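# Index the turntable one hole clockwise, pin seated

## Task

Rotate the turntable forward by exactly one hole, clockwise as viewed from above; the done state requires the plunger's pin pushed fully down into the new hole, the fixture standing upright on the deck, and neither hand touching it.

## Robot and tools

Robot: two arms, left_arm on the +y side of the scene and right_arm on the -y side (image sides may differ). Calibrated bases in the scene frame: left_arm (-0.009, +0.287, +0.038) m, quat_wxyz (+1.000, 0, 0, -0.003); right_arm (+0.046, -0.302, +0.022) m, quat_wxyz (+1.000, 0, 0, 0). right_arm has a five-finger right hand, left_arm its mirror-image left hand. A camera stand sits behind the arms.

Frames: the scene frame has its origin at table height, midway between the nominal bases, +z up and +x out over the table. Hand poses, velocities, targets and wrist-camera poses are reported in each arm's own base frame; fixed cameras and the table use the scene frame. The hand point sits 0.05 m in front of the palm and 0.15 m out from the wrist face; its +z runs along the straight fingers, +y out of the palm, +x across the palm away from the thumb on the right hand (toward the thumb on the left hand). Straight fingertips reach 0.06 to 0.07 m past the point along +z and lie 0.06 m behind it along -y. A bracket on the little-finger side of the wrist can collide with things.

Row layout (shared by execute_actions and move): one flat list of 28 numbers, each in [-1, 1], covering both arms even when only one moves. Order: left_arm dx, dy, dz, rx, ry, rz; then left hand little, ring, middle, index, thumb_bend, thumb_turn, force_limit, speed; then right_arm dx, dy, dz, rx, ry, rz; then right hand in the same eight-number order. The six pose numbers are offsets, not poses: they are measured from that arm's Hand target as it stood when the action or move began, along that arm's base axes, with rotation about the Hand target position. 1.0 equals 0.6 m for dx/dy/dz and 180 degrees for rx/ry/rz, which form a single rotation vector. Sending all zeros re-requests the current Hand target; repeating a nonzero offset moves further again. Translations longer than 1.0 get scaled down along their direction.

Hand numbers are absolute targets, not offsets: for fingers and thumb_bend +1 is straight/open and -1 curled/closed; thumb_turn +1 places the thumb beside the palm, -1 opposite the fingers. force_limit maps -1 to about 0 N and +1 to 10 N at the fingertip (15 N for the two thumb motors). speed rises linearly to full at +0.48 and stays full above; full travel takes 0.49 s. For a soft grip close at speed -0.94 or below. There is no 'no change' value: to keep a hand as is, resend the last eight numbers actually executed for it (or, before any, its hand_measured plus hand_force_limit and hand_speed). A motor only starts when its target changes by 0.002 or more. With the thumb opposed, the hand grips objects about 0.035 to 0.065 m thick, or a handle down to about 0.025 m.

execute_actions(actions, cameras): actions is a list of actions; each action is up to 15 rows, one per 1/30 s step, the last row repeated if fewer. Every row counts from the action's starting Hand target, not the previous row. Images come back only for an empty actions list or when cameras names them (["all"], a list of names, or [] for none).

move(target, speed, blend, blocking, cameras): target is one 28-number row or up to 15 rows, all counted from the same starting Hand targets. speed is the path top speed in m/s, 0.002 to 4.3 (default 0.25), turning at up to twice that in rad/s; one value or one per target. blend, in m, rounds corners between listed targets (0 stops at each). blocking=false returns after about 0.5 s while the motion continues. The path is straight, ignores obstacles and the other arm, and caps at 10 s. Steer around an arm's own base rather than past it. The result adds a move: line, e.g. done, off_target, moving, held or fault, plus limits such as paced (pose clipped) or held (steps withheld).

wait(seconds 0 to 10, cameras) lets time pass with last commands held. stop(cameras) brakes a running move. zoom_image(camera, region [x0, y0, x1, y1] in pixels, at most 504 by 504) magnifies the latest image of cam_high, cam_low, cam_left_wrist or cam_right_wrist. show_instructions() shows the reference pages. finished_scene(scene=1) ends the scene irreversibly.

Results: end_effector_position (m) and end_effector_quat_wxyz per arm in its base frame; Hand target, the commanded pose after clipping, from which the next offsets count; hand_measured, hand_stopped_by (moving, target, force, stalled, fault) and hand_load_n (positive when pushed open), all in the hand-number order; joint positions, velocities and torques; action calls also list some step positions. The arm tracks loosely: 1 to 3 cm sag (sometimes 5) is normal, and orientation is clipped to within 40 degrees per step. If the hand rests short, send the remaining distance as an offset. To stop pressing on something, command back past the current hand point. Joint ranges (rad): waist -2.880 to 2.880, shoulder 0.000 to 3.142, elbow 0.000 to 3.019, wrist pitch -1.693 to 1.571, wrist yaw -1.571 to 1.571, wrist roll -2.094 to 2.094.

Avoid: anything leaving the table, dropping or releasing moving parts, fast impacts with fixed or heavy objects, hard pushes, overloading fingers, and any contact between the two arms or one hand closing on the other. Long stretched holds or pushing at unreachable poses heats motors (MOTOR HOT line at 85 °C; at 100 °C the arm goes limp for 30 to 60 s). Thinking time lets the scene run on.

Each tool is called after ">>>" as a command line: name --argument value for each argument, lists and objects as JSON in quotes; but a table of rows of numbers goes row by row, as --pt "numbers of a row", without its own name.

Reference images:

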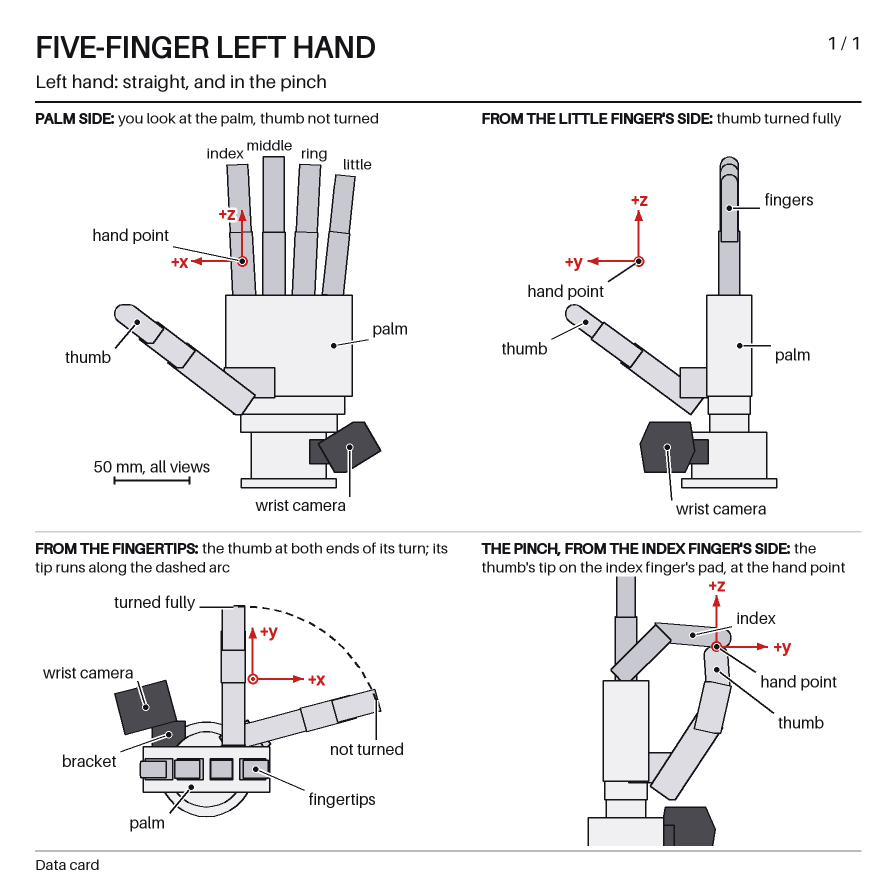

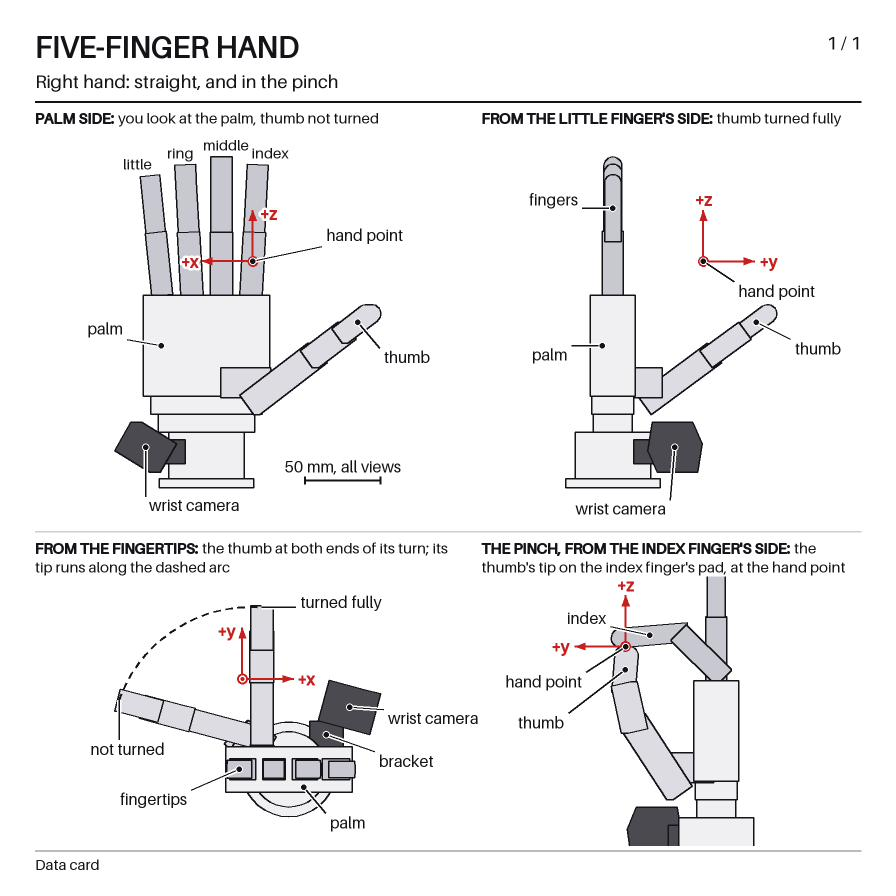

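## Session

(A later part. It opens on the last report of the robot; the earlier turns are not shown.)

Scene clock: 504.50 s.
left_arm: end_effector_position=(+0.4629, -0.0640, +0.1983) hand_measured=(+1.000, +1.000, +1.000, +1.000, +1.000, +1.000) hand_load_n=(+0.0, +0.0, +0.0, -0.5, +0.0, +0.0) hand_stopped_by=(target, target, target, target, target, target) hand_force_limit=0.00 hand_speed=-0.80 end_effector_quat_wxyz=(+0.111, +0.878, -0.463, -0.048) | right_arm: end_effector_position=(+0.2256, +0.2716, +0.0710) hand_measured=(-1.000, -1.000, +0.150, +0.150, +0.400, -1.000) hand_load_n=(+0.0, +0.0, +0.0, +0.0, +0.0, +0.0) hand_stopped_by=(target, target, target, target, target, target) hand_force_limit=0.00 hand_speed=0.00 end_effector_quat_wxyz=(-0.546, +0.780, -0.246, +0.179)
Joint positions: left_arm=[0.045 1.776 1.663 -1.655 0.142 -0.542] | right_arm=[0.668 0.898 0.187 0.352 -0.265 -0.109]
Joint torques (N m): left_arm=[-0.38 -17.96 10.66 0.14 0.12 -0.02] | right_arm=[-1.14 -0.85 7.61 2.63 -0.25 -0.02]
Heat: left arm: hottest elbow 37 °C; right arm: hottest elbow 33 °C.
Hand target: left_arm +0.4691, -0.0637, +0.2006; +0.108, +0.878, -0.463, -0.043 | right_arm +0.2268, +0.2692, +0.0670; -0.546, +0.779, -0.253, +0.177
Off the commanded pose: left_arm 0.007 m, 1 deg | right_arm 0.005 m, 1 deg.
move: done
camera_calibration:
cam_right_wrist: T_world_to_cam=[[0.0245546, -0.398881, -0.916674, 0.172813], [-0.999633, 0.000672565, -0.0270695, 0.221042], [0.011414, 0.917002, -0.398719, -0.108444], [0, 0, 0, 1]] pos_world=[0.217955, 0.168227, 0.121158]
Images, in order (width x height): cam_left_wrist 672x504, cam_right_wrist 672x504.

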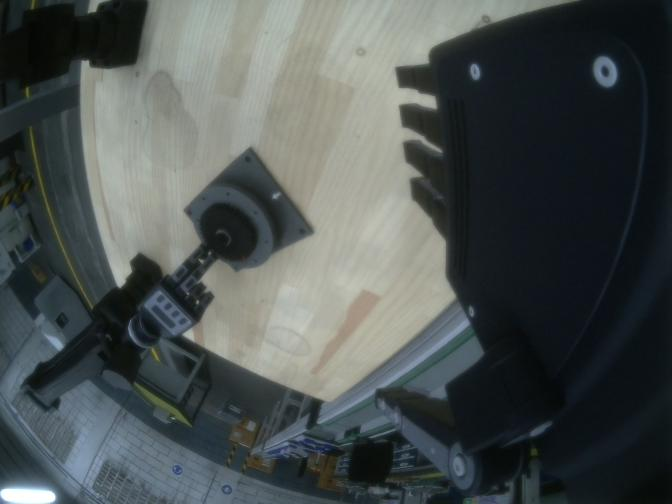

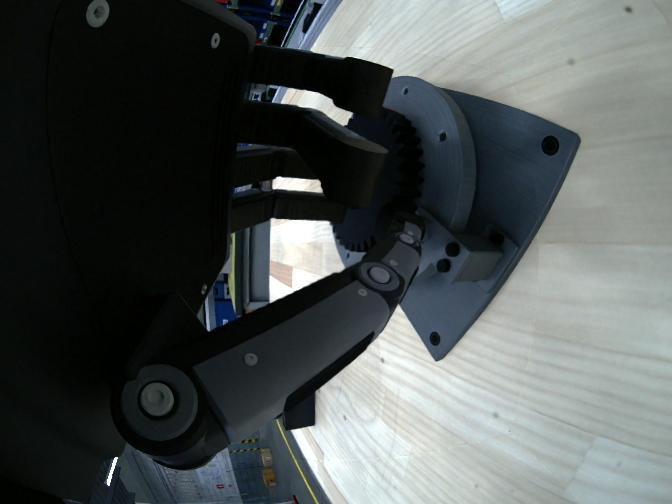

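>>> move --target '[0,0,0,0,0,0,1,1,1,1,1,1,0,-0.8,0.0027,0,-0.031,0,0,0,-1,-1,0.15,0.15,0.5,-1,0,0]' --speed 0.06 --cameras '["cam_right_wrist","cam_left_wrist"]'

>>> zoom_image --camera "cam_right_wrist" --region '[300, 120, 500, 320]'

>>> zoom_image --camera "cam_left_wrist" --region '[170, 200, 260, 290]'

Scene clock: 513.57 s.
left_arm: end_effector_position=(+0.4629, -0.0640, +0.1983) hand_measured=(+1.000, +1.000, +1.000, +1.000, +1.000, +1.000) hand_load_n=(+0.0, -0.5, +0.0, +0.0, +0.0, +0.5) hand_stopped_by=(target, target, target, target, target, target) hand_force_limit=0.00 hand_speed=-0.80 end_effector_quat_wxyz=(+0.111, +0.878, -0.463, -0.048) | right_arm: end_effector_position=(+0.2297, +0.2739, +0.0565) hand_measured=(-1.000, -1.000, +0.150, +0.150, +0.500, -1.000) hand_load_n=(+0.0, +0.0, +0.0, +0.0, +0.0, +0.0) hand_stopped_by=(target, target, target, target, target, target) hand_force_limit=0.00 hand_speed=0.00 end_effector_quat_wxyz=(-0.550, +0.778, -0.244, +0.181)
Joint positions: left_arm=[0.045 1.776 1.663 -1.655 0.142 -0.542] | right_arm=[0.663 1.003 0.167 0.488 -0.27 -0.109]
Joint torques (N m): left_arm=[0.09 -17.73 10.86 0.2 0.07 0] | right_arm=[-1.03 -1.2 6.38 2.5 -0.21 -0.03]
Heat: left arm: hottest elbow 37 °C; right arm: hottest elbow 33 °C.
Hand target: left_arm +0.4691, -0.0637, +0.2006; +0.108, +0.878, -0.463, -0.043 | right_arm +0.2283, +0.2692, +0.0483; -0.546, +0.779, -0.253, +0.177
Off the commanded pose: left_arm 0.007 m, 1 deg | right_arm 0.009 m, 1 deg.
move: done
camera_calibration:
cam_right_wrist: T_world_to_cam=[[0.031222, -0.391473, -0.91966, 0.157027], [-0.99941, 0.000938256, -0.0343289, 0.225205], [0.0143017, 0.920189, -0.391213, -0.118316], [0, 0, 0, 1]] pos_world=[0.221861, 0.170134, 0.105856]
Images, in order (width x height): cam_left_wrist 672x504, cam_right_wrist 672x504.

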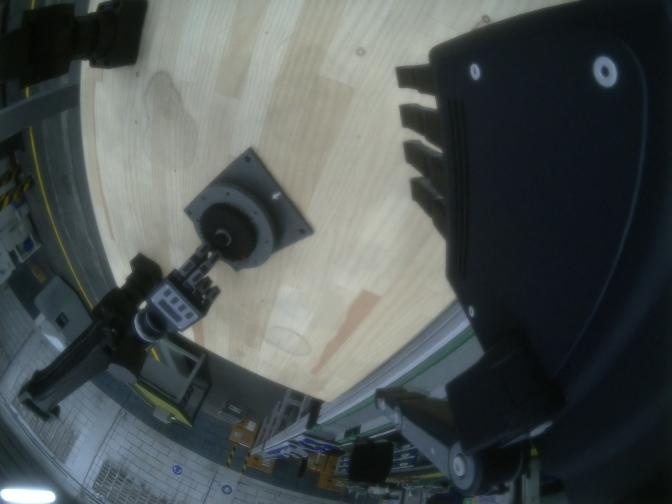

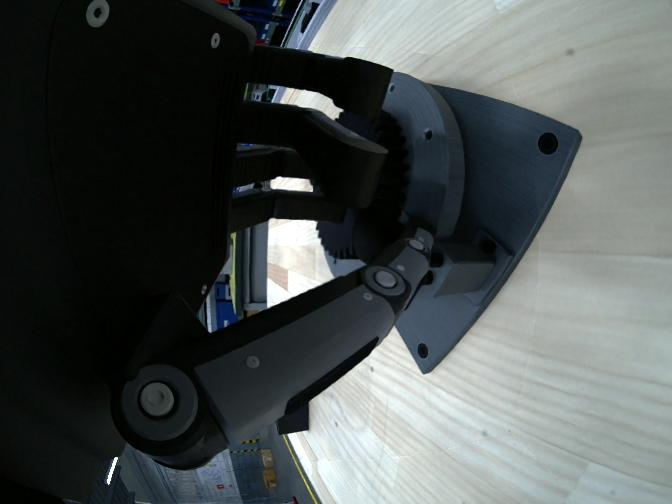

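Scaled by 2.520 from the camera's 672x504 image, which has a finer 960x720 frame.

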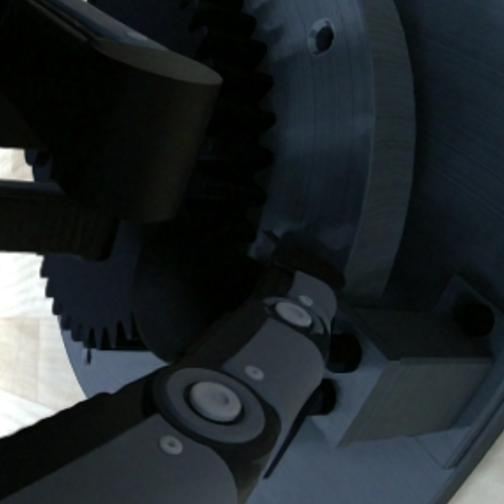

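Scaled by 5.600 from the camera's 672x504 image, which has a finer 960x720 frame.

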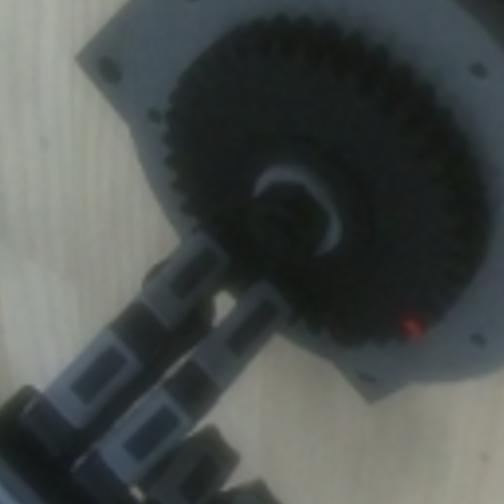

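>>> zoom_image --camera "cam_right_wrist" --region '[330, 190, 440, 290]'

Scaled by 4.582 from the camera's 672x504 image, which has a finer 960x720 frame.

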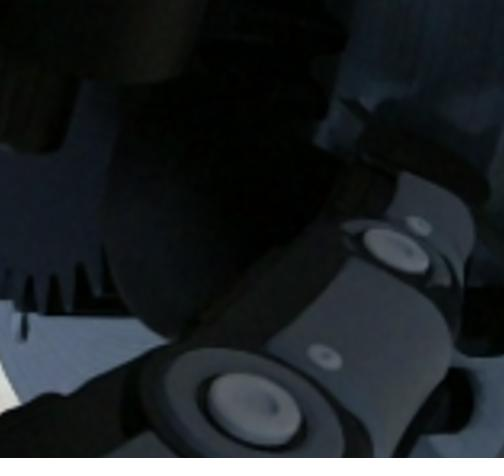

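>>> move --target '[0,0,0,0,0,0,1,1,1,1,1,1,0,-0.8,-0.005,-0.007,-0.01,0,0,0,-1,-1,0.15,0.15,0.5,-1,0,0]' --speed 0.05 --cameras '["cam_right_wrist"]'

>>> zoom_image --camera "cam_right_wrist" --region '[320, 180, 460, 300]'

Scene clock: 534.93 s.
left_arm: end_effector_position=(+0.4629, -0.0640, +0.1983) hand_measured=(+1.000, +1.000, +1.000, +1.000, +1.000, +1.000) hand_load_n=(+0.0, +0.0, +0.0, +0.0, +0.0, +0.0) hand_stopped_by=(target, target, target, target, target, target) hand_force_limit=0.00 hand_speed=-0.80 end_effector_quat_wxyz=(+0.111, +0.878, -0.463, -0.048) | right_arm: end_effector_position=(+0.2287, +0.2722, +0.0555) hand_measured=(-1.000, -1.000, +0.150, +0.150, +0.500, -1.000) hand_load_n=(+0.0, +0.0, +1.0, +0.0, +0.0, +0.0) hand_stopped_by=(target, target, target, target, target, target) hand_force_limit=0.00 hand_speed=0.00 end_effector_quat_wxyz=(-0.556, +0.774, -0.242, +0.183)
Joint positions: left_arm=[0.045 1.776 1.663 -1.655 0.142 -0.542] | right_arm=[0.656 1.01 0.152 0.525 -0.278 -0.109]
Joint torques (N m): left_arm=[-0.38 -17.96 10.67 0.14 0.16 0.02] | right_arm=[-1.14 -0.91 5.93 2.25 -0.17 -0.07]
Heat: left arm: hottest elbow 37 °C; right arm: hottest elbow 32 °C.
Hand target: left_arm +0.4691, -0.0637, +0.2006; +0.108, +0.878, -0.463, -0.043 | right_arm +0.2255, +0.2650, +0.0425; -0.546, +0.779, -0.253, +0.178
Off the commanded pose: left_arm 0.007 m, 1 deg | right_arm 0.015 m, 2 deg.
move: off_target (right_arm)
camera_calibration:
cam_right_wrist: T_world_to_cam=[[0.0413837, -0.380837, -0.923716, 0.150396], [-0.999, -0.000103165, -0.044714, 0.224893], [0.0169334, 0.924642, -0.38046, -0.119661], [0, 0, 0, 1]] pos_world=[0.22047, 0.167943, 0.103453]
Images, in order (width x height): cam_right_wrist 672x504.

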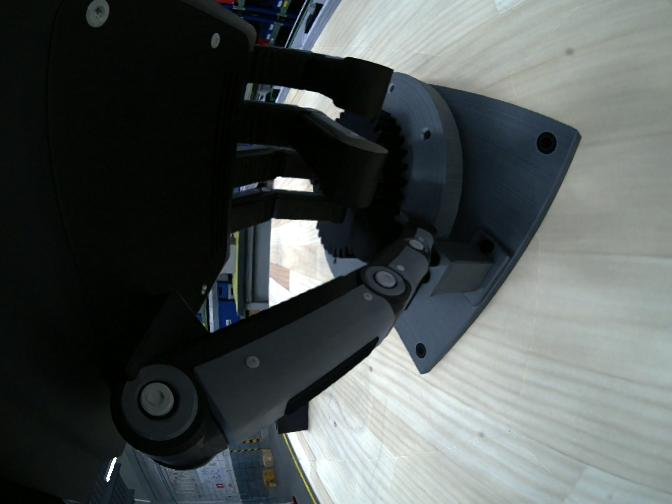

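Scaled by 3.600 from the camera's 672x504 image, which has a finer 960x720 frame.

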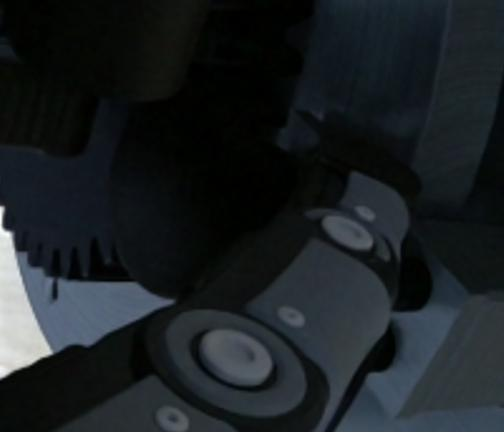

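>>> execute_actions --actions '[[[0,0,0,0,0,0,1,1,1,1,1,1,0,-0.8,0.002,0.002,0.005,0,0,0,-1,-1,0.15,-0.3,0.5,-1,-0.8,-0.8]]]' --cameras '[]'

>>> wait --seconds 1.5 --cameras '["cam_right_wrist","cam_left_wrist"]'

>>> zoom_image --camera "cam_left_wrist" --region '[170, 210, 250, 280]'

Scene clock: 592.57 s.
left_arm: end_effector_position=(+0.4629, -0.0640, +0.1983) hand_measured=(+1.000, +1.000, +1.000, +1.000, +1.000, +1.000) hand_load_n=(+0.0, +0.0, +0.0, +0.5, +0.0, +0.0) hand_stopped_by=(target, target, target, target, target, target) hand_force_limit=0.00 hand_speed=-0.80 end_effector_quat_wxyz=(+0.111, +0.878, -0.463, -0.048) | right_arm: end_effector_position=(+0.2287, +0.2723, +0.0555) hand_measured=(-1.000, -1.000, +0.150, -0.106, +0.500, -1.000) hand_load_n=(+0.0, +0.0, +0.0, +3.5, +0.0, +0.0) hand_stopped_by=(target, target, target, force, target, target) hand_force_limit=-0.80 hand_speed=-0.80 end_effector_quat_wxyz=(-0.556, +0.774, -0.242, +0.183)
Joint positions: left_arm=[0.045 1.776 1.663 -1.655 0.142 -0.542] | right_arm=[0.656 1.01 0.152 0.525 -0.278 -0.109]
Joint torques (N m): left_arm=[0.03 -18.02 10.67 0.05 0.11 -0.01] | right_arm=[-1.08 -1.32 6.52 1.74 -0.14 -0.06]
Heat: left arm: hottest elbow 37 °C; right arm: hottest elbow 31 °C.
Hand target: left_arm +0.4691, -0.0637, +0.2006; +0.108, +0.878, -0.463, -0.043 | right_arm +0.2267, +0.2662, +0.0455; -0.546, +0.779, -0.253, +0.177
Off the commanded pose: left_arm 0.007 m, 1 deg | right_arm 0.012 m, 2 deg.
Step readings (end_effector_position of left_arm | right_arm):
0: (+0.4629, -0.0640, +0.1983) | (+0.2287, +0.2722, +0.0555)
1: (+0.4629, -0.0640, +0.1983) | (+0.2287, +0.2722, +0.0555)
2: (+0.4629, -0.0640, +0.1983) | (+0.2287, +0.2722, +0.0555)
4: (+0.4629, -0.0640, +0.1983) | (+0.2287, +0.2722, +0.0555)
8: (+0.4629, -0.0640, +0.1983) | (+0.2287, +0.2722, +0.0555)
15: (+0.4629, -0.0640, +0.1983) | (+0.2287, +0.2722, +0.0555)
No camera images: "cameras" was empty.

Scene clock: 594.07 s.
left_arm: end_effector_position=(+0.4629, -0.0640, +0.1983) hand_measured=(+1.000, +1.000, +1.000, +1.000, +1.000, +1.000) hand_load_n=(+0.0, +0.0, +0.0, +0.0, +0.0, +0.0) hand_stopped_by=(target, target, target, target, target, target) hand_force_limit=0.00 hand_speed=-0.80 end_effector_quat_wxyz=(+0.111, +0.878, -0.463, -0.048) | right_arm: end_effector_position=(+0.2287, +0.2723, +0.0555) hand_measured=(-1.000, -1.000, +0.150, -0.106, +0.500, -1.000) hand_load_n=(+0.0, +0.0, +0.0, +3.5, +0.5, +0.5) hand_stopped_by=(target, target, target, force, target, target) hand_force_limit=-0.80 hand_speed=-0.80 end_effector_quat_wxyz=(-0.556, +0.774, -0.242, +0.183)
Joint positions: left_arm=[0.045 1.776 1.663 -1.655 0.142 -0.542] | right_arm=[0.656 1.01 0.152 0.525 -0.278 -0.109]
Joint torques (N m): left_arm=[-0.38 -17.9 10.84 0.14 0.09 0.04] | right_arm=[-1.08 -1.67 6.49 1.74 -0.13 -0.05]
Heat: left arm: hottest elbow 37 °C; right arm: hottest elbow 31 °C.
Hand target: left_arm +0.4691, -0.0637, +0.2006; +0.108, +0.878, -0.463, -0.043 | right_arm +0.2267, +0.2662, +0.0455; -0.546, +0.779, -0.253, +0.177
Off the commanded pose: left_arm 0.007 m, 1 deg | right_arm 0.012 m, 2 deg.
wait: 1.50 s; at rest by 0.17 s
camera_calibration:
cam_right_wrist: T_world_to_cam=[[0.041068, -0.380637, -0.923812, 0.150442], [-0.999013, 0.0000231271, -0.0444205, 0.224844], [0.0169294, 0.924725, -0.38026, -0.119694], [0, 0, 0, 1]] pos_world=[0.22047, 0.167943, 0.103453]
Images, in order (width x height): cam_left_wrist 672x504, cam_right_wrist 672x504.

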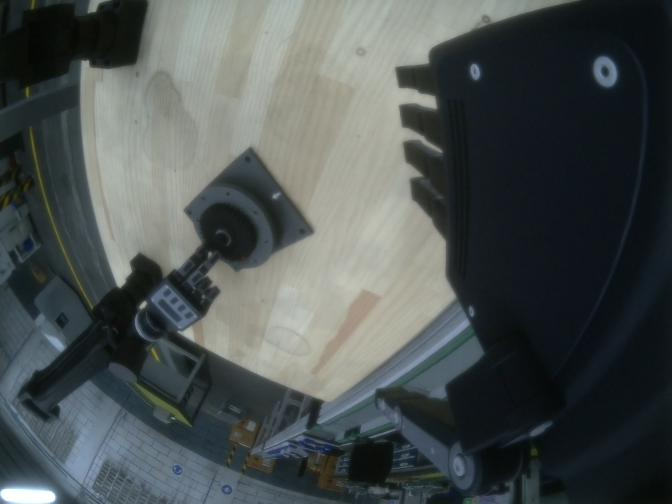

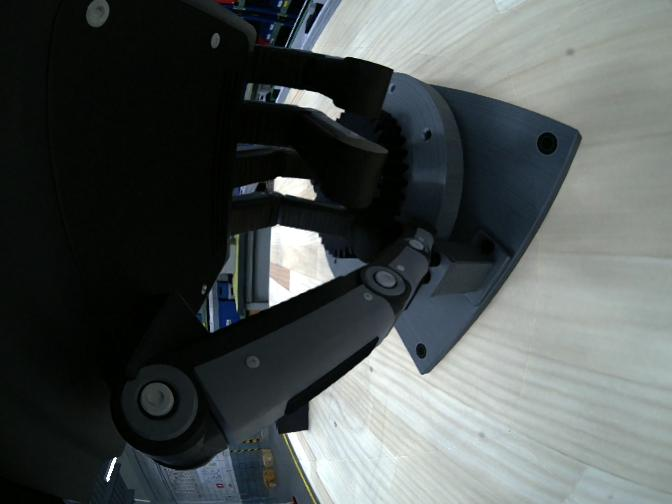

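Scaled by 6.300 from the camera's 672x504 image, which has a finer 960x720 frame.

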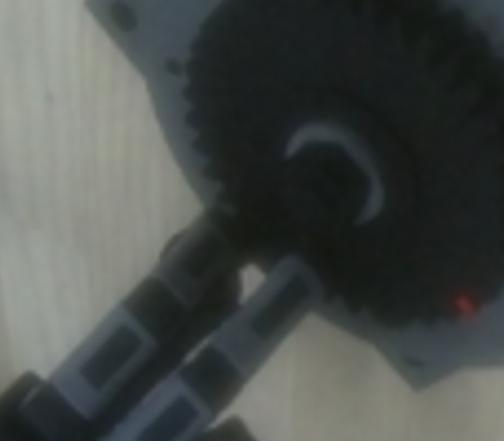

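>>> move --target '[0,0,0,0,0,0,1,1,1,1,1,1,0,-0.8,0.002,0.006,-0.018,0,0,0,-1,-1,0.05,0.12,0.45,-1,-0.6,-0.5]' --speed 0.05 --cameras '["cam_right_wrist"]'

>>> zoom_image --camera "cam_right_wrist" --region '[320, 180, 460, 300]'

Scene clock: 601.33 s.
left_arm: end_effector_position=(+0.4629, -0.0640, +0.1983) hand_measured=(+1.000, +1.000, +1.000, +1.000, +1.000, +1.000) hand_load_n=(+0.0, +0.0, +0.0, +0.0, +0.0, +0.0) hand_stopped_by=(target, target, target, target, target, target) hand_force_limit=0.00 hand_speed=-0.80 end_effector_quat_wxyz=(+0.111, +0.878, -0.463, -0.048) | right_arm: end_effector_position=(+0.2310, +0.2744, +0.0540) hand_measured=(-1.000, -1.000, +0.064, +0.120, +0.460, -1.000) hand_load_n=(+0.0, +0.0, -4.0, +0.0, +11.0, +0.0) hand_stopped_by=(target, target, force, target, force, target) hand_force_limit=-0.60 hand_speed=-0.50 end_effector_quat_wxyz=(-0.565, +0.767, -0.238, +0.188)
Joint positions: left_arm=[0.045 1.776 1.663 -1.655 0.142 -0.542] | right_arm=[0.656 1.054 0.14 0.608 -0.279 -0.107]
Joint torques (N m): left_arm=[-0.09 -17.96 10.71 0.13 0.1 0.02] | right_arm=[-0.32 0.67 6.46 1.78 0.23 -0.05]
Heat: left arm: hottest elbow 37 °C; right arm: hottest elbow 31 °C.
Hand target: left_arm +0.4691, -0.0637, +0.2006; +0.108, +0.878, -0.463, -0.043 | right_arm +0.2279, +0.2698, +0.0346; -0.546, +0.779, -0.253, +0.177
Off the commanded pose: left_arm 0.007 m, 1 deg | right_arm 0.020 m, 3 deg.
move: off_target (right_arm)
camera_calibration:
cam_right_wrist: T_world_to_cam=[[0.0589482, -0.364157, -0.92947, 0.141455], [-0.997971, 0.000939183, -0.0636606, 0.22764], [0.0240554, 0.931337, -0.363363, -0.126657], [0, 0, 0, 1]] pos_world=[0.221886, 0.169258, 0.0999477]
Images, in order (width x height): cam_right_wrist 672x504.

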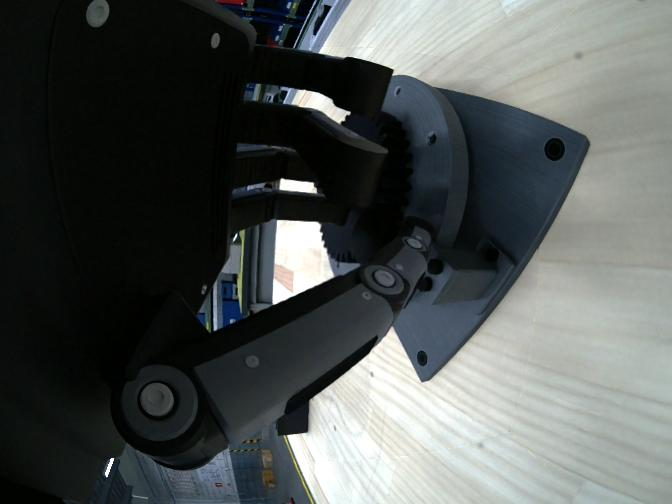

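Scaled by 3.600 from the camera's 672x504 image, which has a finer 960x720 frame.

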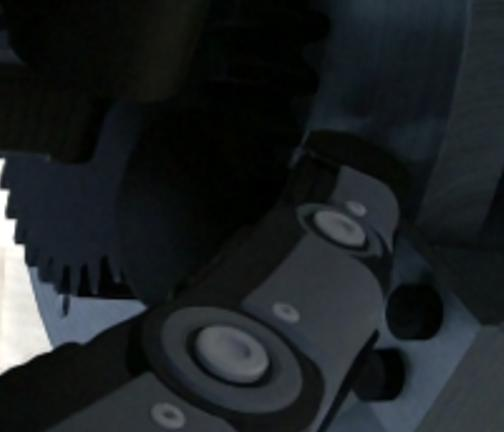

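>>> move --pt "0 0 0 0 0 0 1 1 1 1 1 1 0 -0.8 0 0 0.08 0 0 0 -1 -1 0.05 0.12 0.5 -1 -0.6 -0.5" --pt "0 0 0 0 0 0 1 1 1 1 1 1 0 -0.8 -0.0123 -0.0105 0.0917 0 0 0 -1 -1 0.15 0.25 0.35 -1 -0.6 -0.5" --speed 0.1 --cameras '["cam_right_wrist"]'

>>> zoom_image --camera "cam_right_wrist" --region '[320, 150, 520, 300]'

Scene clock: 646.07 s.
left_arm: end_effector_position=(+0.4629, -0.0640, +0.1983) hand_measured=(+1.000, +1.000, +1.000, +1.000, +1.000, +1.000) hand_load_n=(+0.0, +0.0, +0.0, +0.0, -0.5, +0.0) hand_stopped_by=(target, target, target, target, target, target) hand_force_limit=0.00 hand_speed=-0.80 end_effector_quat_wxyz=(+0.111, +0.878, -0.463, -0.048) | right_arm: end_effector_position=(+0.2115, +0.2570, +0.0713) hand_measured=(-1.000, -1.000, +0.150, +0.250, +0.350, -1.000) hand_load_n=(+0.0, +0.0, +0.0, +0.0, +0.0, +0.0) hand_stopped_by=(target, target, target, target, target, target) hand_force_limit=-0.60 hand_speed=-0.50 end_effector_quat_wxyz=(-0.535, +0.787, -0.256, +0.171)
Joint positions: left_arm=[0.045 1.776 1.663 -1.655 0.142 -0.542] | right_arm=[0.656 0.774 0.171 0.21 -0.269 -0.105]
Joint torques (N m): left_arm=[-0.15 -17.73 10.88 -0.05 0.1 0.04] | right_arm=[-0.44 -1.79 11.14 1.57 -0.25 -0.08]
Heat: left arm: hottest elbow 37 °C; right arm: hottest elbow 32 °C.
Hand target: left_arm +0.4691, -0.0637, +0.2006; +0.108, +0.878, -0.463, -0.043 | right_arm +0.2205, +0.2635, +0.0895; -0.546, +0.779, -0.253, +0.178
Off the commanded pose: left_arm 0.007 m, 1 deg | right_arm 0.021 m, 2 deg.
move: off_target (right_arm); target 2's new numbers were sent with right_arm's hand 0.020 m and 1 deg from that target
camera_calibration:
cam_right_wrist: T_world_to_cam=[[-0.00743158, -0.41488, -0.909846, 0.178096], [-0.999944, 0.0098907, 0.00365745, 0.202637], [0.00748161, 0.909822, -0.414931, -0.0909311], [0, 0, 0, 1]] pos_world=[0.20463, 0.154616, 0.123569]
Images, in order (width x height): cam_right_wrist 672x504.

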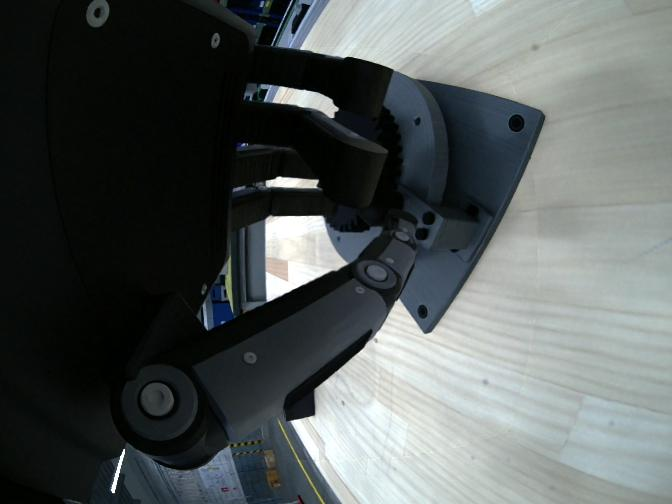

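Scaled by 2.520 from the camera's 672x504 image, which has a finer 960x720 frame.

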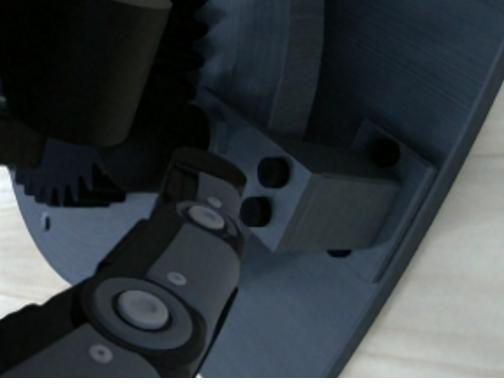

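>>> wait --seconds 0.1 --cameras '["cam_high","cam_left_wrist","cam_low"]'

>>> zoom_image --camera "cam_left_wrist" --region '[150, 200, 260, 300]'

>>> zoom_image --camera "cam_low" --region '[340, 230, 440, 310]'

Scene clock: 652.87 s.
left_arm: end_effector_position=(+0.4629, -0.0640, +0.1983) hand_measured=(+1.000, +1.000, +1.000, +1.000, +1.000, +1.000) hand_load_n=(+0.0, +0.0, +0.0, +0.0, +0.0, +0.0) hand_stopped_by=(target, target, target, target, target, target) hand_force_limit=0.00 hand_speed=-0.80 end_effector_quat_wxyz=(+0.111, +0.878, -0.463, -0.048) | right_arm: end_effector_position=(+0.2115, +0.2570, +0.0713) hand_measured=(-1.000, -1.000, +0.150, +0.250, +0.350, -1.000) hand_load_n=(+0.0, +0.0, +0.0, +0.0, +0.0, +0.0) hand_stopped_by=(target, target, target, target, target, target) hand_force_limit=-0.60 hand_speed=-0.50 end_effector_quat_wxyz=(-0.535, +0.787, -0.256, +0.171)
Joint positions: left_arm=[0.045 1.776 1.663 -1.655 0.142 -0.542] | right_arm=[0.656 0.774 0.171 0.21 -0.269 -0.105]
Joint torques (N m): left_arm=[-0.09 -17.85 10.61 0.2 0.11 0.03] | right_arm=[-0.26 -1.9 11.12 1.59 -0.24 -0.08]
Heat: left arm: hottest elbow 37 °C; right arm: hottest elbow 33 °C.
Hand target: left_arm +0.4691, -0.0637, +0.2006; +0.108, +0.878, -0.463, -0.043 | right_arm +0.2205, +0.2635, +0.0896; -0.546, +0.779, -0.253, +0.178
Off the commanded pose: left_arm 0.007 m, 1 deg | right_arm 0.021 m, 2 deg.
wait: 0.10 s; at rest from the start
Images, in order (width x height): cam_high 672x504, cam_low 672x504, cam_left_wrist 672x504.

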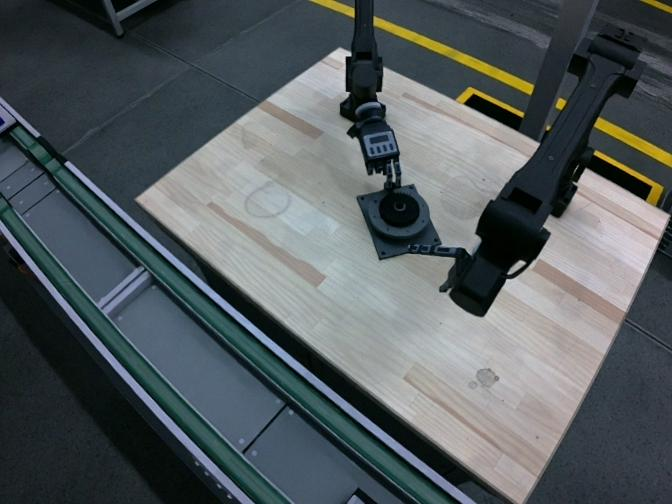

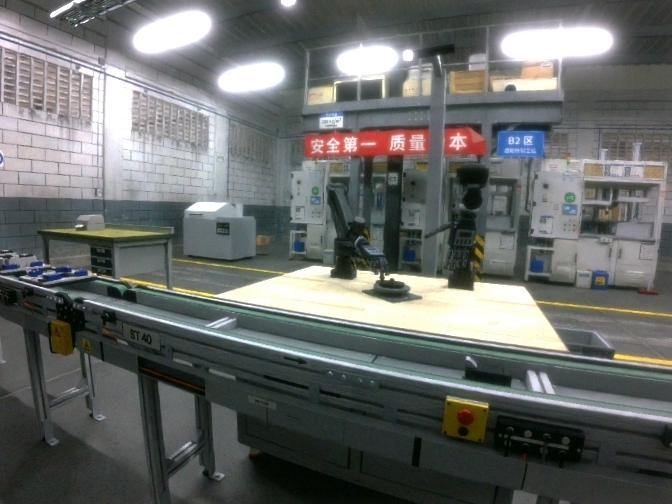

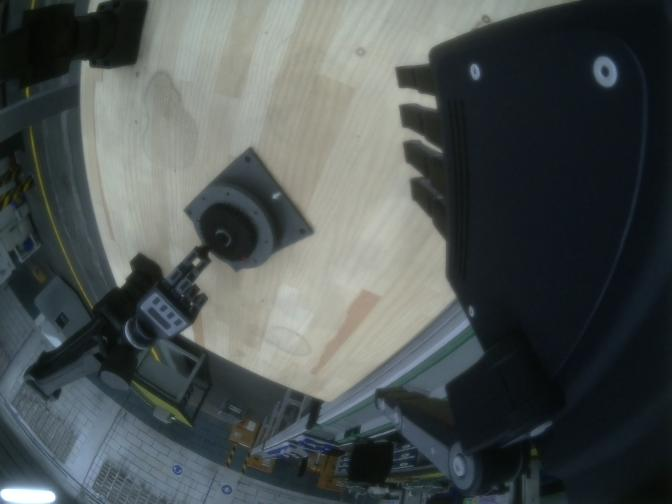

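Scaled by 4.582 from the camera's 672x504 image, which has a finer 960x720 frame.

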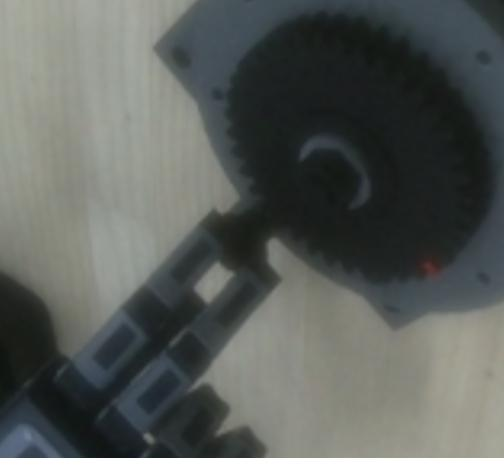

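Scaled by 5.040.

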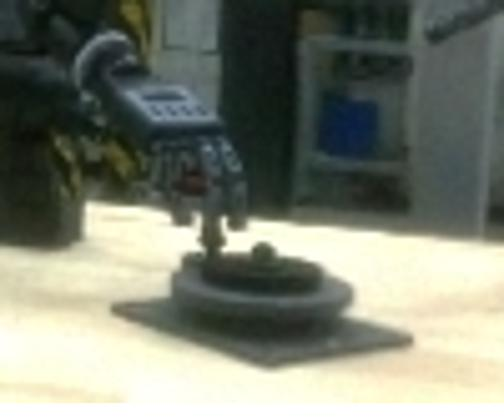

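>>> zoom_image --camera "cam_low" --region '[360, 250, 420, 300]'

>>> zoom_image --camera "cam_left_wrist" --region '[180, 225, 230, 275]'

Scaled by 8.400.

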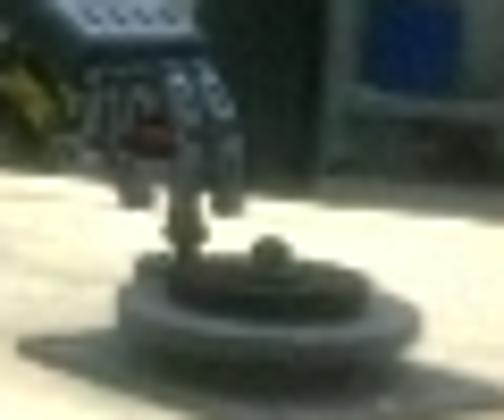

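Scaled by 10.080 from the camera's 672x504 image, which has a finer 960x720 frame.

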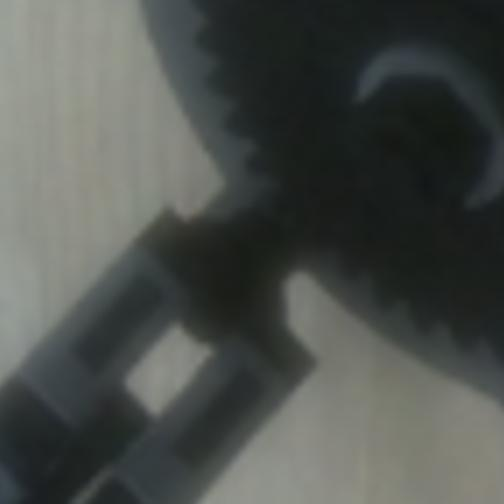

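>>> move --target '[0,0,0,0,0,0,1,1,1,1,1,1,0,-0.8,0.003,0.004,0.02,0,0,0,-1,-1,0.15,0.25,0.35,-1,-0.6,-0.5]' --speed 0.1 --cameras '["cam_right_wrist"]'

Scene clock: 670.80 s.
left_arm: end_effector_position=(+0.4629, -0.0640, +0.1983) hand_measured=(+1.000, +1.000, +1.000, +1.000, +1.000, +1.000) hand_load_n=(+0.0, +0.0, +0.0, +0.0, +0.0, +0.0) hand_stopped_by=(target, target, target, target, target, target) hand_force_limit=0.00 hand_speed=-0.80 end_effector_quat_wxyz=(+0.111, +0.878, -0.463, -0.048) | right_arm: end_effector_position=(+0.2088, +0.2548, +0.0732) hand_measured=(-1.000, -1.000, +0.150, +0.250, +0.350, -1.000) hand_load_n=(+0.0, +0.0, +0.0, +0.0, +0.0, +0.0) hand_stopped_by=(target, target, target, target, target, target) hand_force_limit=-0.60 hand_speed=-0.50 end_effector_quat_wxyz=(-0.529, +0.791, -0.259, +0.167)
Joint positions: left_arm=[0.045 1.776 1.663 -1.655 0.142 -0.542] | right_arm=[0.656 0.746 0.181 0.155 -0.269 -0.105]
Joint torques (N m): left_arm=[-0.56 -17.67 10.67 0.06 0.1 0.04] | right_arm=[-0.15 -1.85 12.72 1.54 -0.13 -0.06]
Heat: left arm: hottest elbow 37 °C; right arm: hottest elbow 36 °C.
Hand target: left_arm +0.4691, -0.0637, +0.2006; +0.108, +0.878, -0.463, -0.043 | right_arm +0.2224, +0.2659, +0.1017; -0.546, +0.779, -0.253, +0.178
Off the commanded pose: left_arm 0.007 m, 1 deg | right_arm 0.033 m, 3 deg.
move: off_target (right_arm)
camera_calibration:
cam_right_wrist: T_world_to_cam=[[-0.0200648, -0.424596, -0.905161, 0.183599], [-0.999797, 0.00997493, 0.0174836, 0.198738], [0.00160546, 0.905328, -0.42471, -0.0850891], [0, 0, 0, 1]] pos_world=[0.202518, 0.153007, 0.126574]
Images, in order (width x height): cam_right_wrist 672x504.

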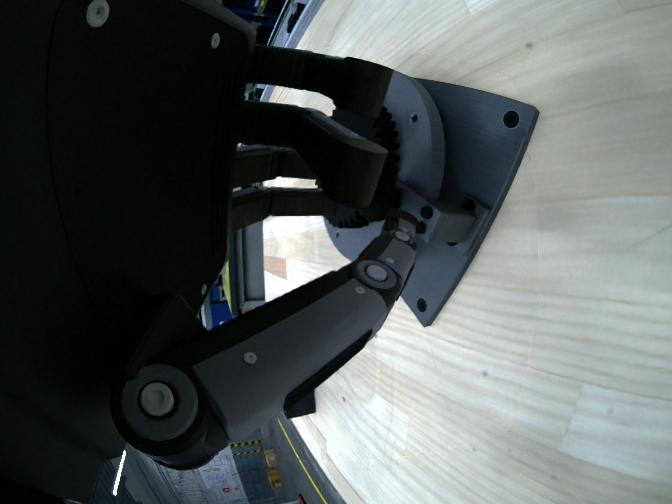

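>>> wait --seconds 0.1 --cameras '["cam_low","cam_left_wrist"]'

>>> zoom_image --camera "cam_low" --region '[365, 260, 415, 300]'

>>> zoom_image --camera "cam_left_wrist" --region '[170, 215, 250, 285]'

Scene clock: 679.50 s.
left_arm: end_effector_position=(+0.4629, -0.0640, +0.1983) hand_measured=(+1.000, +1.000, +1.000, +1.000, +1.000, +1.000) hand_load_n=(+0.0, +0.0, +0.0, +0.0, +0.0, +0.0) hand_stopped_by=(target, target, target, target, target, target) hand_force_limit=0.00 hand_speed=-0.80 end_effector_quat_wxyz=(+0.111, +0.878, -0.463, -0.048) | right_arm: end_effector_position=(+0.2087, +0.2548, +0.0731) hand_measured=(-1.000, -1.000, +0.150, +0.250, +0.350, -1.000) hand_load_n=(+0.0, +0.0, +0.0, +0.0, +0.0, +0.0) hand_stopped_by=(target, target, target, target, target, target) hand_force_limit=-0.60 hand_speed=-0.50 end_effector_quat_wxyz=(-0.529, +0.791, -0.259, +0.167)
Joint positions: left_arm=[0.045 1.776 1.663 -1.655 0.142 -0.542] | right_arm=[0.656 0.746 0.181 0.155 -0.269 -0.105]
Joint torques (N m): left_arm=[-1.08 -17.38 10.66 0.09 0.05 0.05] | right_arm=[0.03 -1.67 12.66 1.57 -0.12 -0.07]
Heat: left arm: hottest elbow 37 °C; right arm: hottest elbow 37 °C.
Hand target: left_arm +0.4691, -0.0637, +0.2006; +0.108, +0.878, -0.463, -0.043 | right_arm +0.2223, +0.2659, +0.1016; -0.546, +0.779, -0.253, +0.178
Off the commanded pose: left_arm 0.007 m, 1 deg | right_arm 0.033 m, 3 deg.
wait: 0.10 s; at rest from the start
Images, in order (width x height): cam_low 672x504, cam_left_wrist 672x504.

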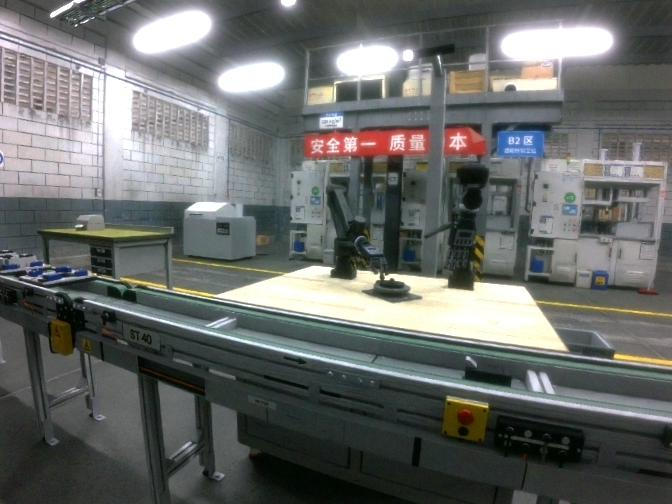

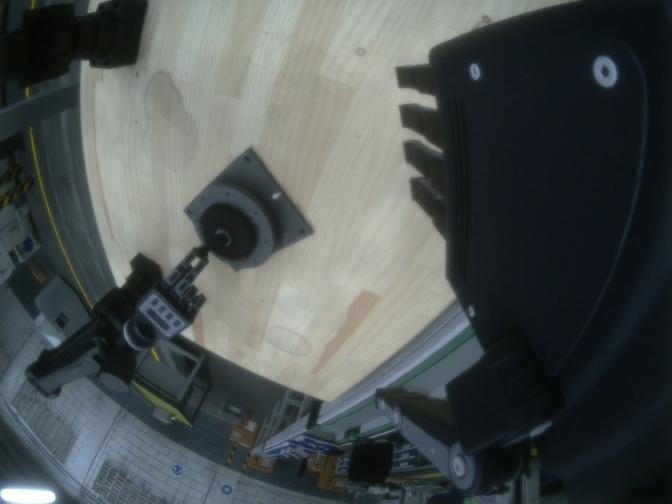

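Scaled by 10.080.

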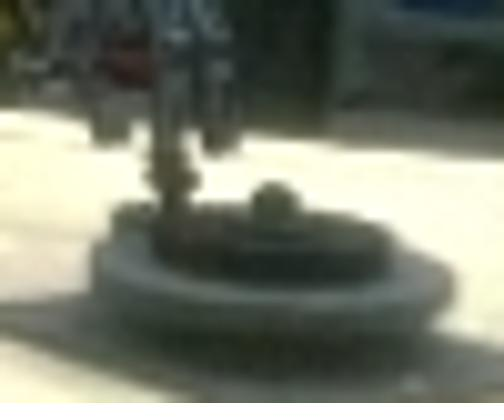

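Scaled by 6.300 from the camera's 672x504 image, which has a finer 960x720 frame.

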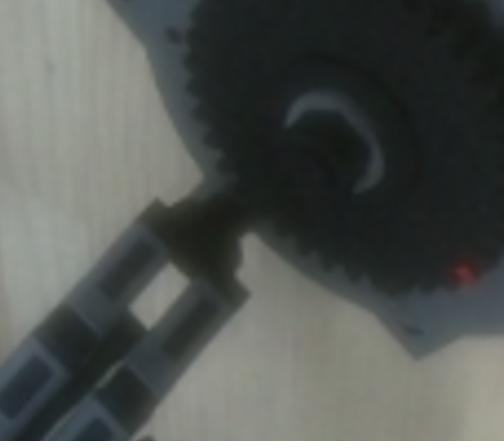

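>>> execute_actions --actions '[]'

>>> zoom_image --camera "cam_right_wrist" --region '[300, 140, 460, 280]'

Scene clock: 689.83 s.
left_arm: end_effector_position=(+0.4629, -0.0640, +0.1983) hand_measured=(+1.000, +1.000, +1.000, +1.000, +1.000, +1.000) hand_load_n=(+0.0, +0.0, +0.0, +0.0, +0.0, +0.0) hand_stopped_by=(target, target, target, target, target, target) hand_force_limit=0.00 hand_speed=-0.80 end_effector_quat_wxyz=(+0.111, +0.878, -0.463, -0.048) | right_arm: end_effector_position=(+0.2087, +0.2548, +0.0731) hand_measured=(-1.000, -1.000, +0.150, +0.250, +0.350, -1.000) hand_load_n=(+0.0, +0.0, +0.0, +0.0, +0.0, +0.0) hand_stopped_by=(target, target, target, target, target, target) hand_force_limit=-0.60 hand_speed=-0.50 end_effector_quat_wxyz=(-0.529, +0.791, -0.259, +0.167)
Joint positions: left_arm=[0.045 1.776 1.663 -1.655 0.142 -0.542] | right_arm=[0.656 0.746 0.181 0.155 -0.269 -0.105]
Joint velocities: within noise
Joint torques (N m): left_arm=[-0.5 -18.26 10.7 0.23 0.11 0.04] | right_arm=[-0.09 -1.96 12.71 1.5 -0.13 -0.06]
Heat: left arm: hottest elbow 37 °C; right arm: hottest elbow 37 °C.
Hand target: left_arm +0.4691, -0.0637, +0.2006; +0.108, +0.878, -0.463, -0.043 | right_arm +0.2223, +0.2659, +0.1016; -0.546, +0.779, -0.253, +0.178
Off the commanded pose: left_arm 0.007 m, 1 deg | right_arm 0.033 m, 3 deg.
camera_calibration:
cam_right_wrist: T_world_to_cam=[[-0.0203327, -0.424802, -0.905058, 0.183582], [-0.999792, 0.00999869, 0.0177679, 0.198699], [0.00150155, 0.905231, -0.424917, -0.0850693], [0, 0, 0, 1]] pos_world=[0.202518, 0.153006, 0.126474]

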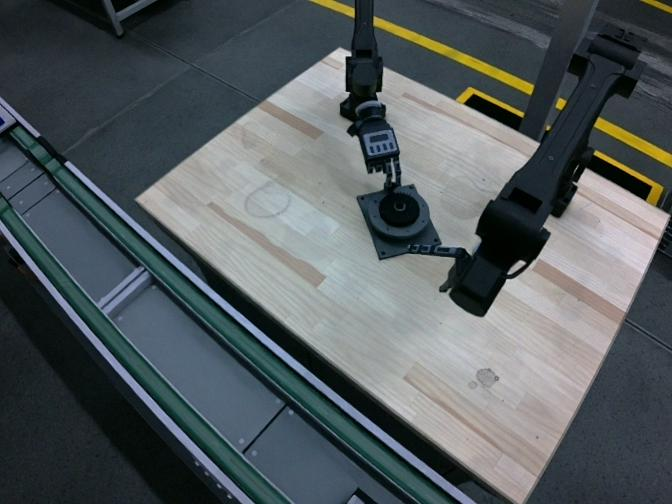

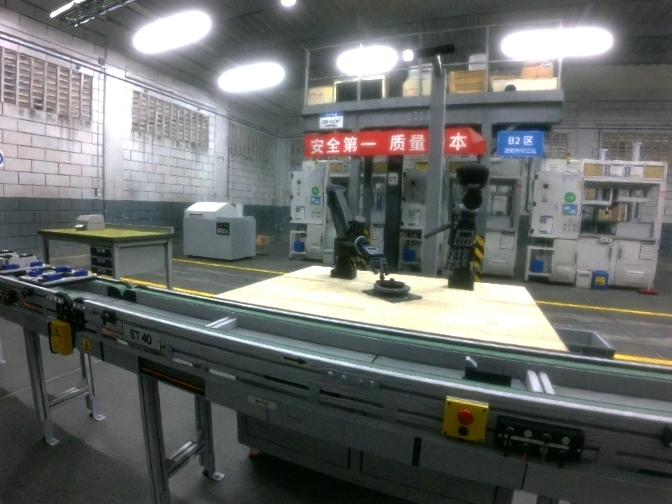

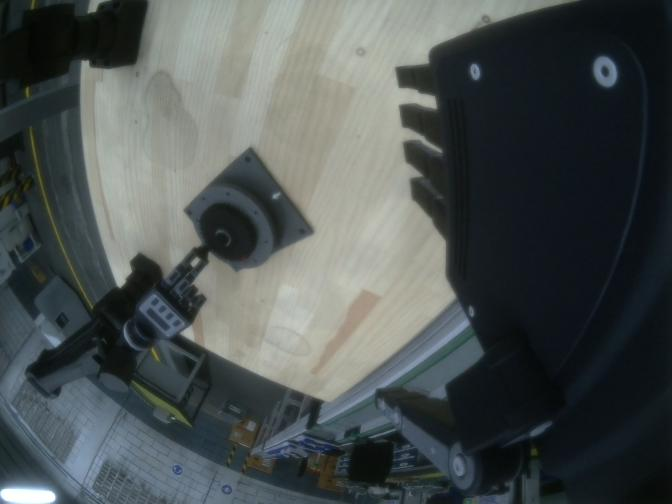

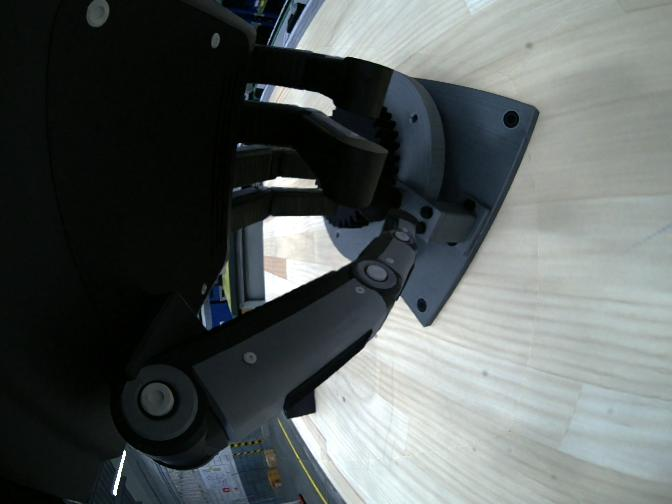

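Scaled by 3.150 from the camera's 672x504 image, which has a finer 960x720 frame.

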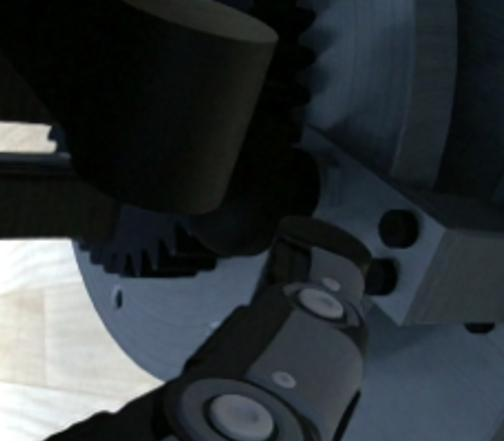

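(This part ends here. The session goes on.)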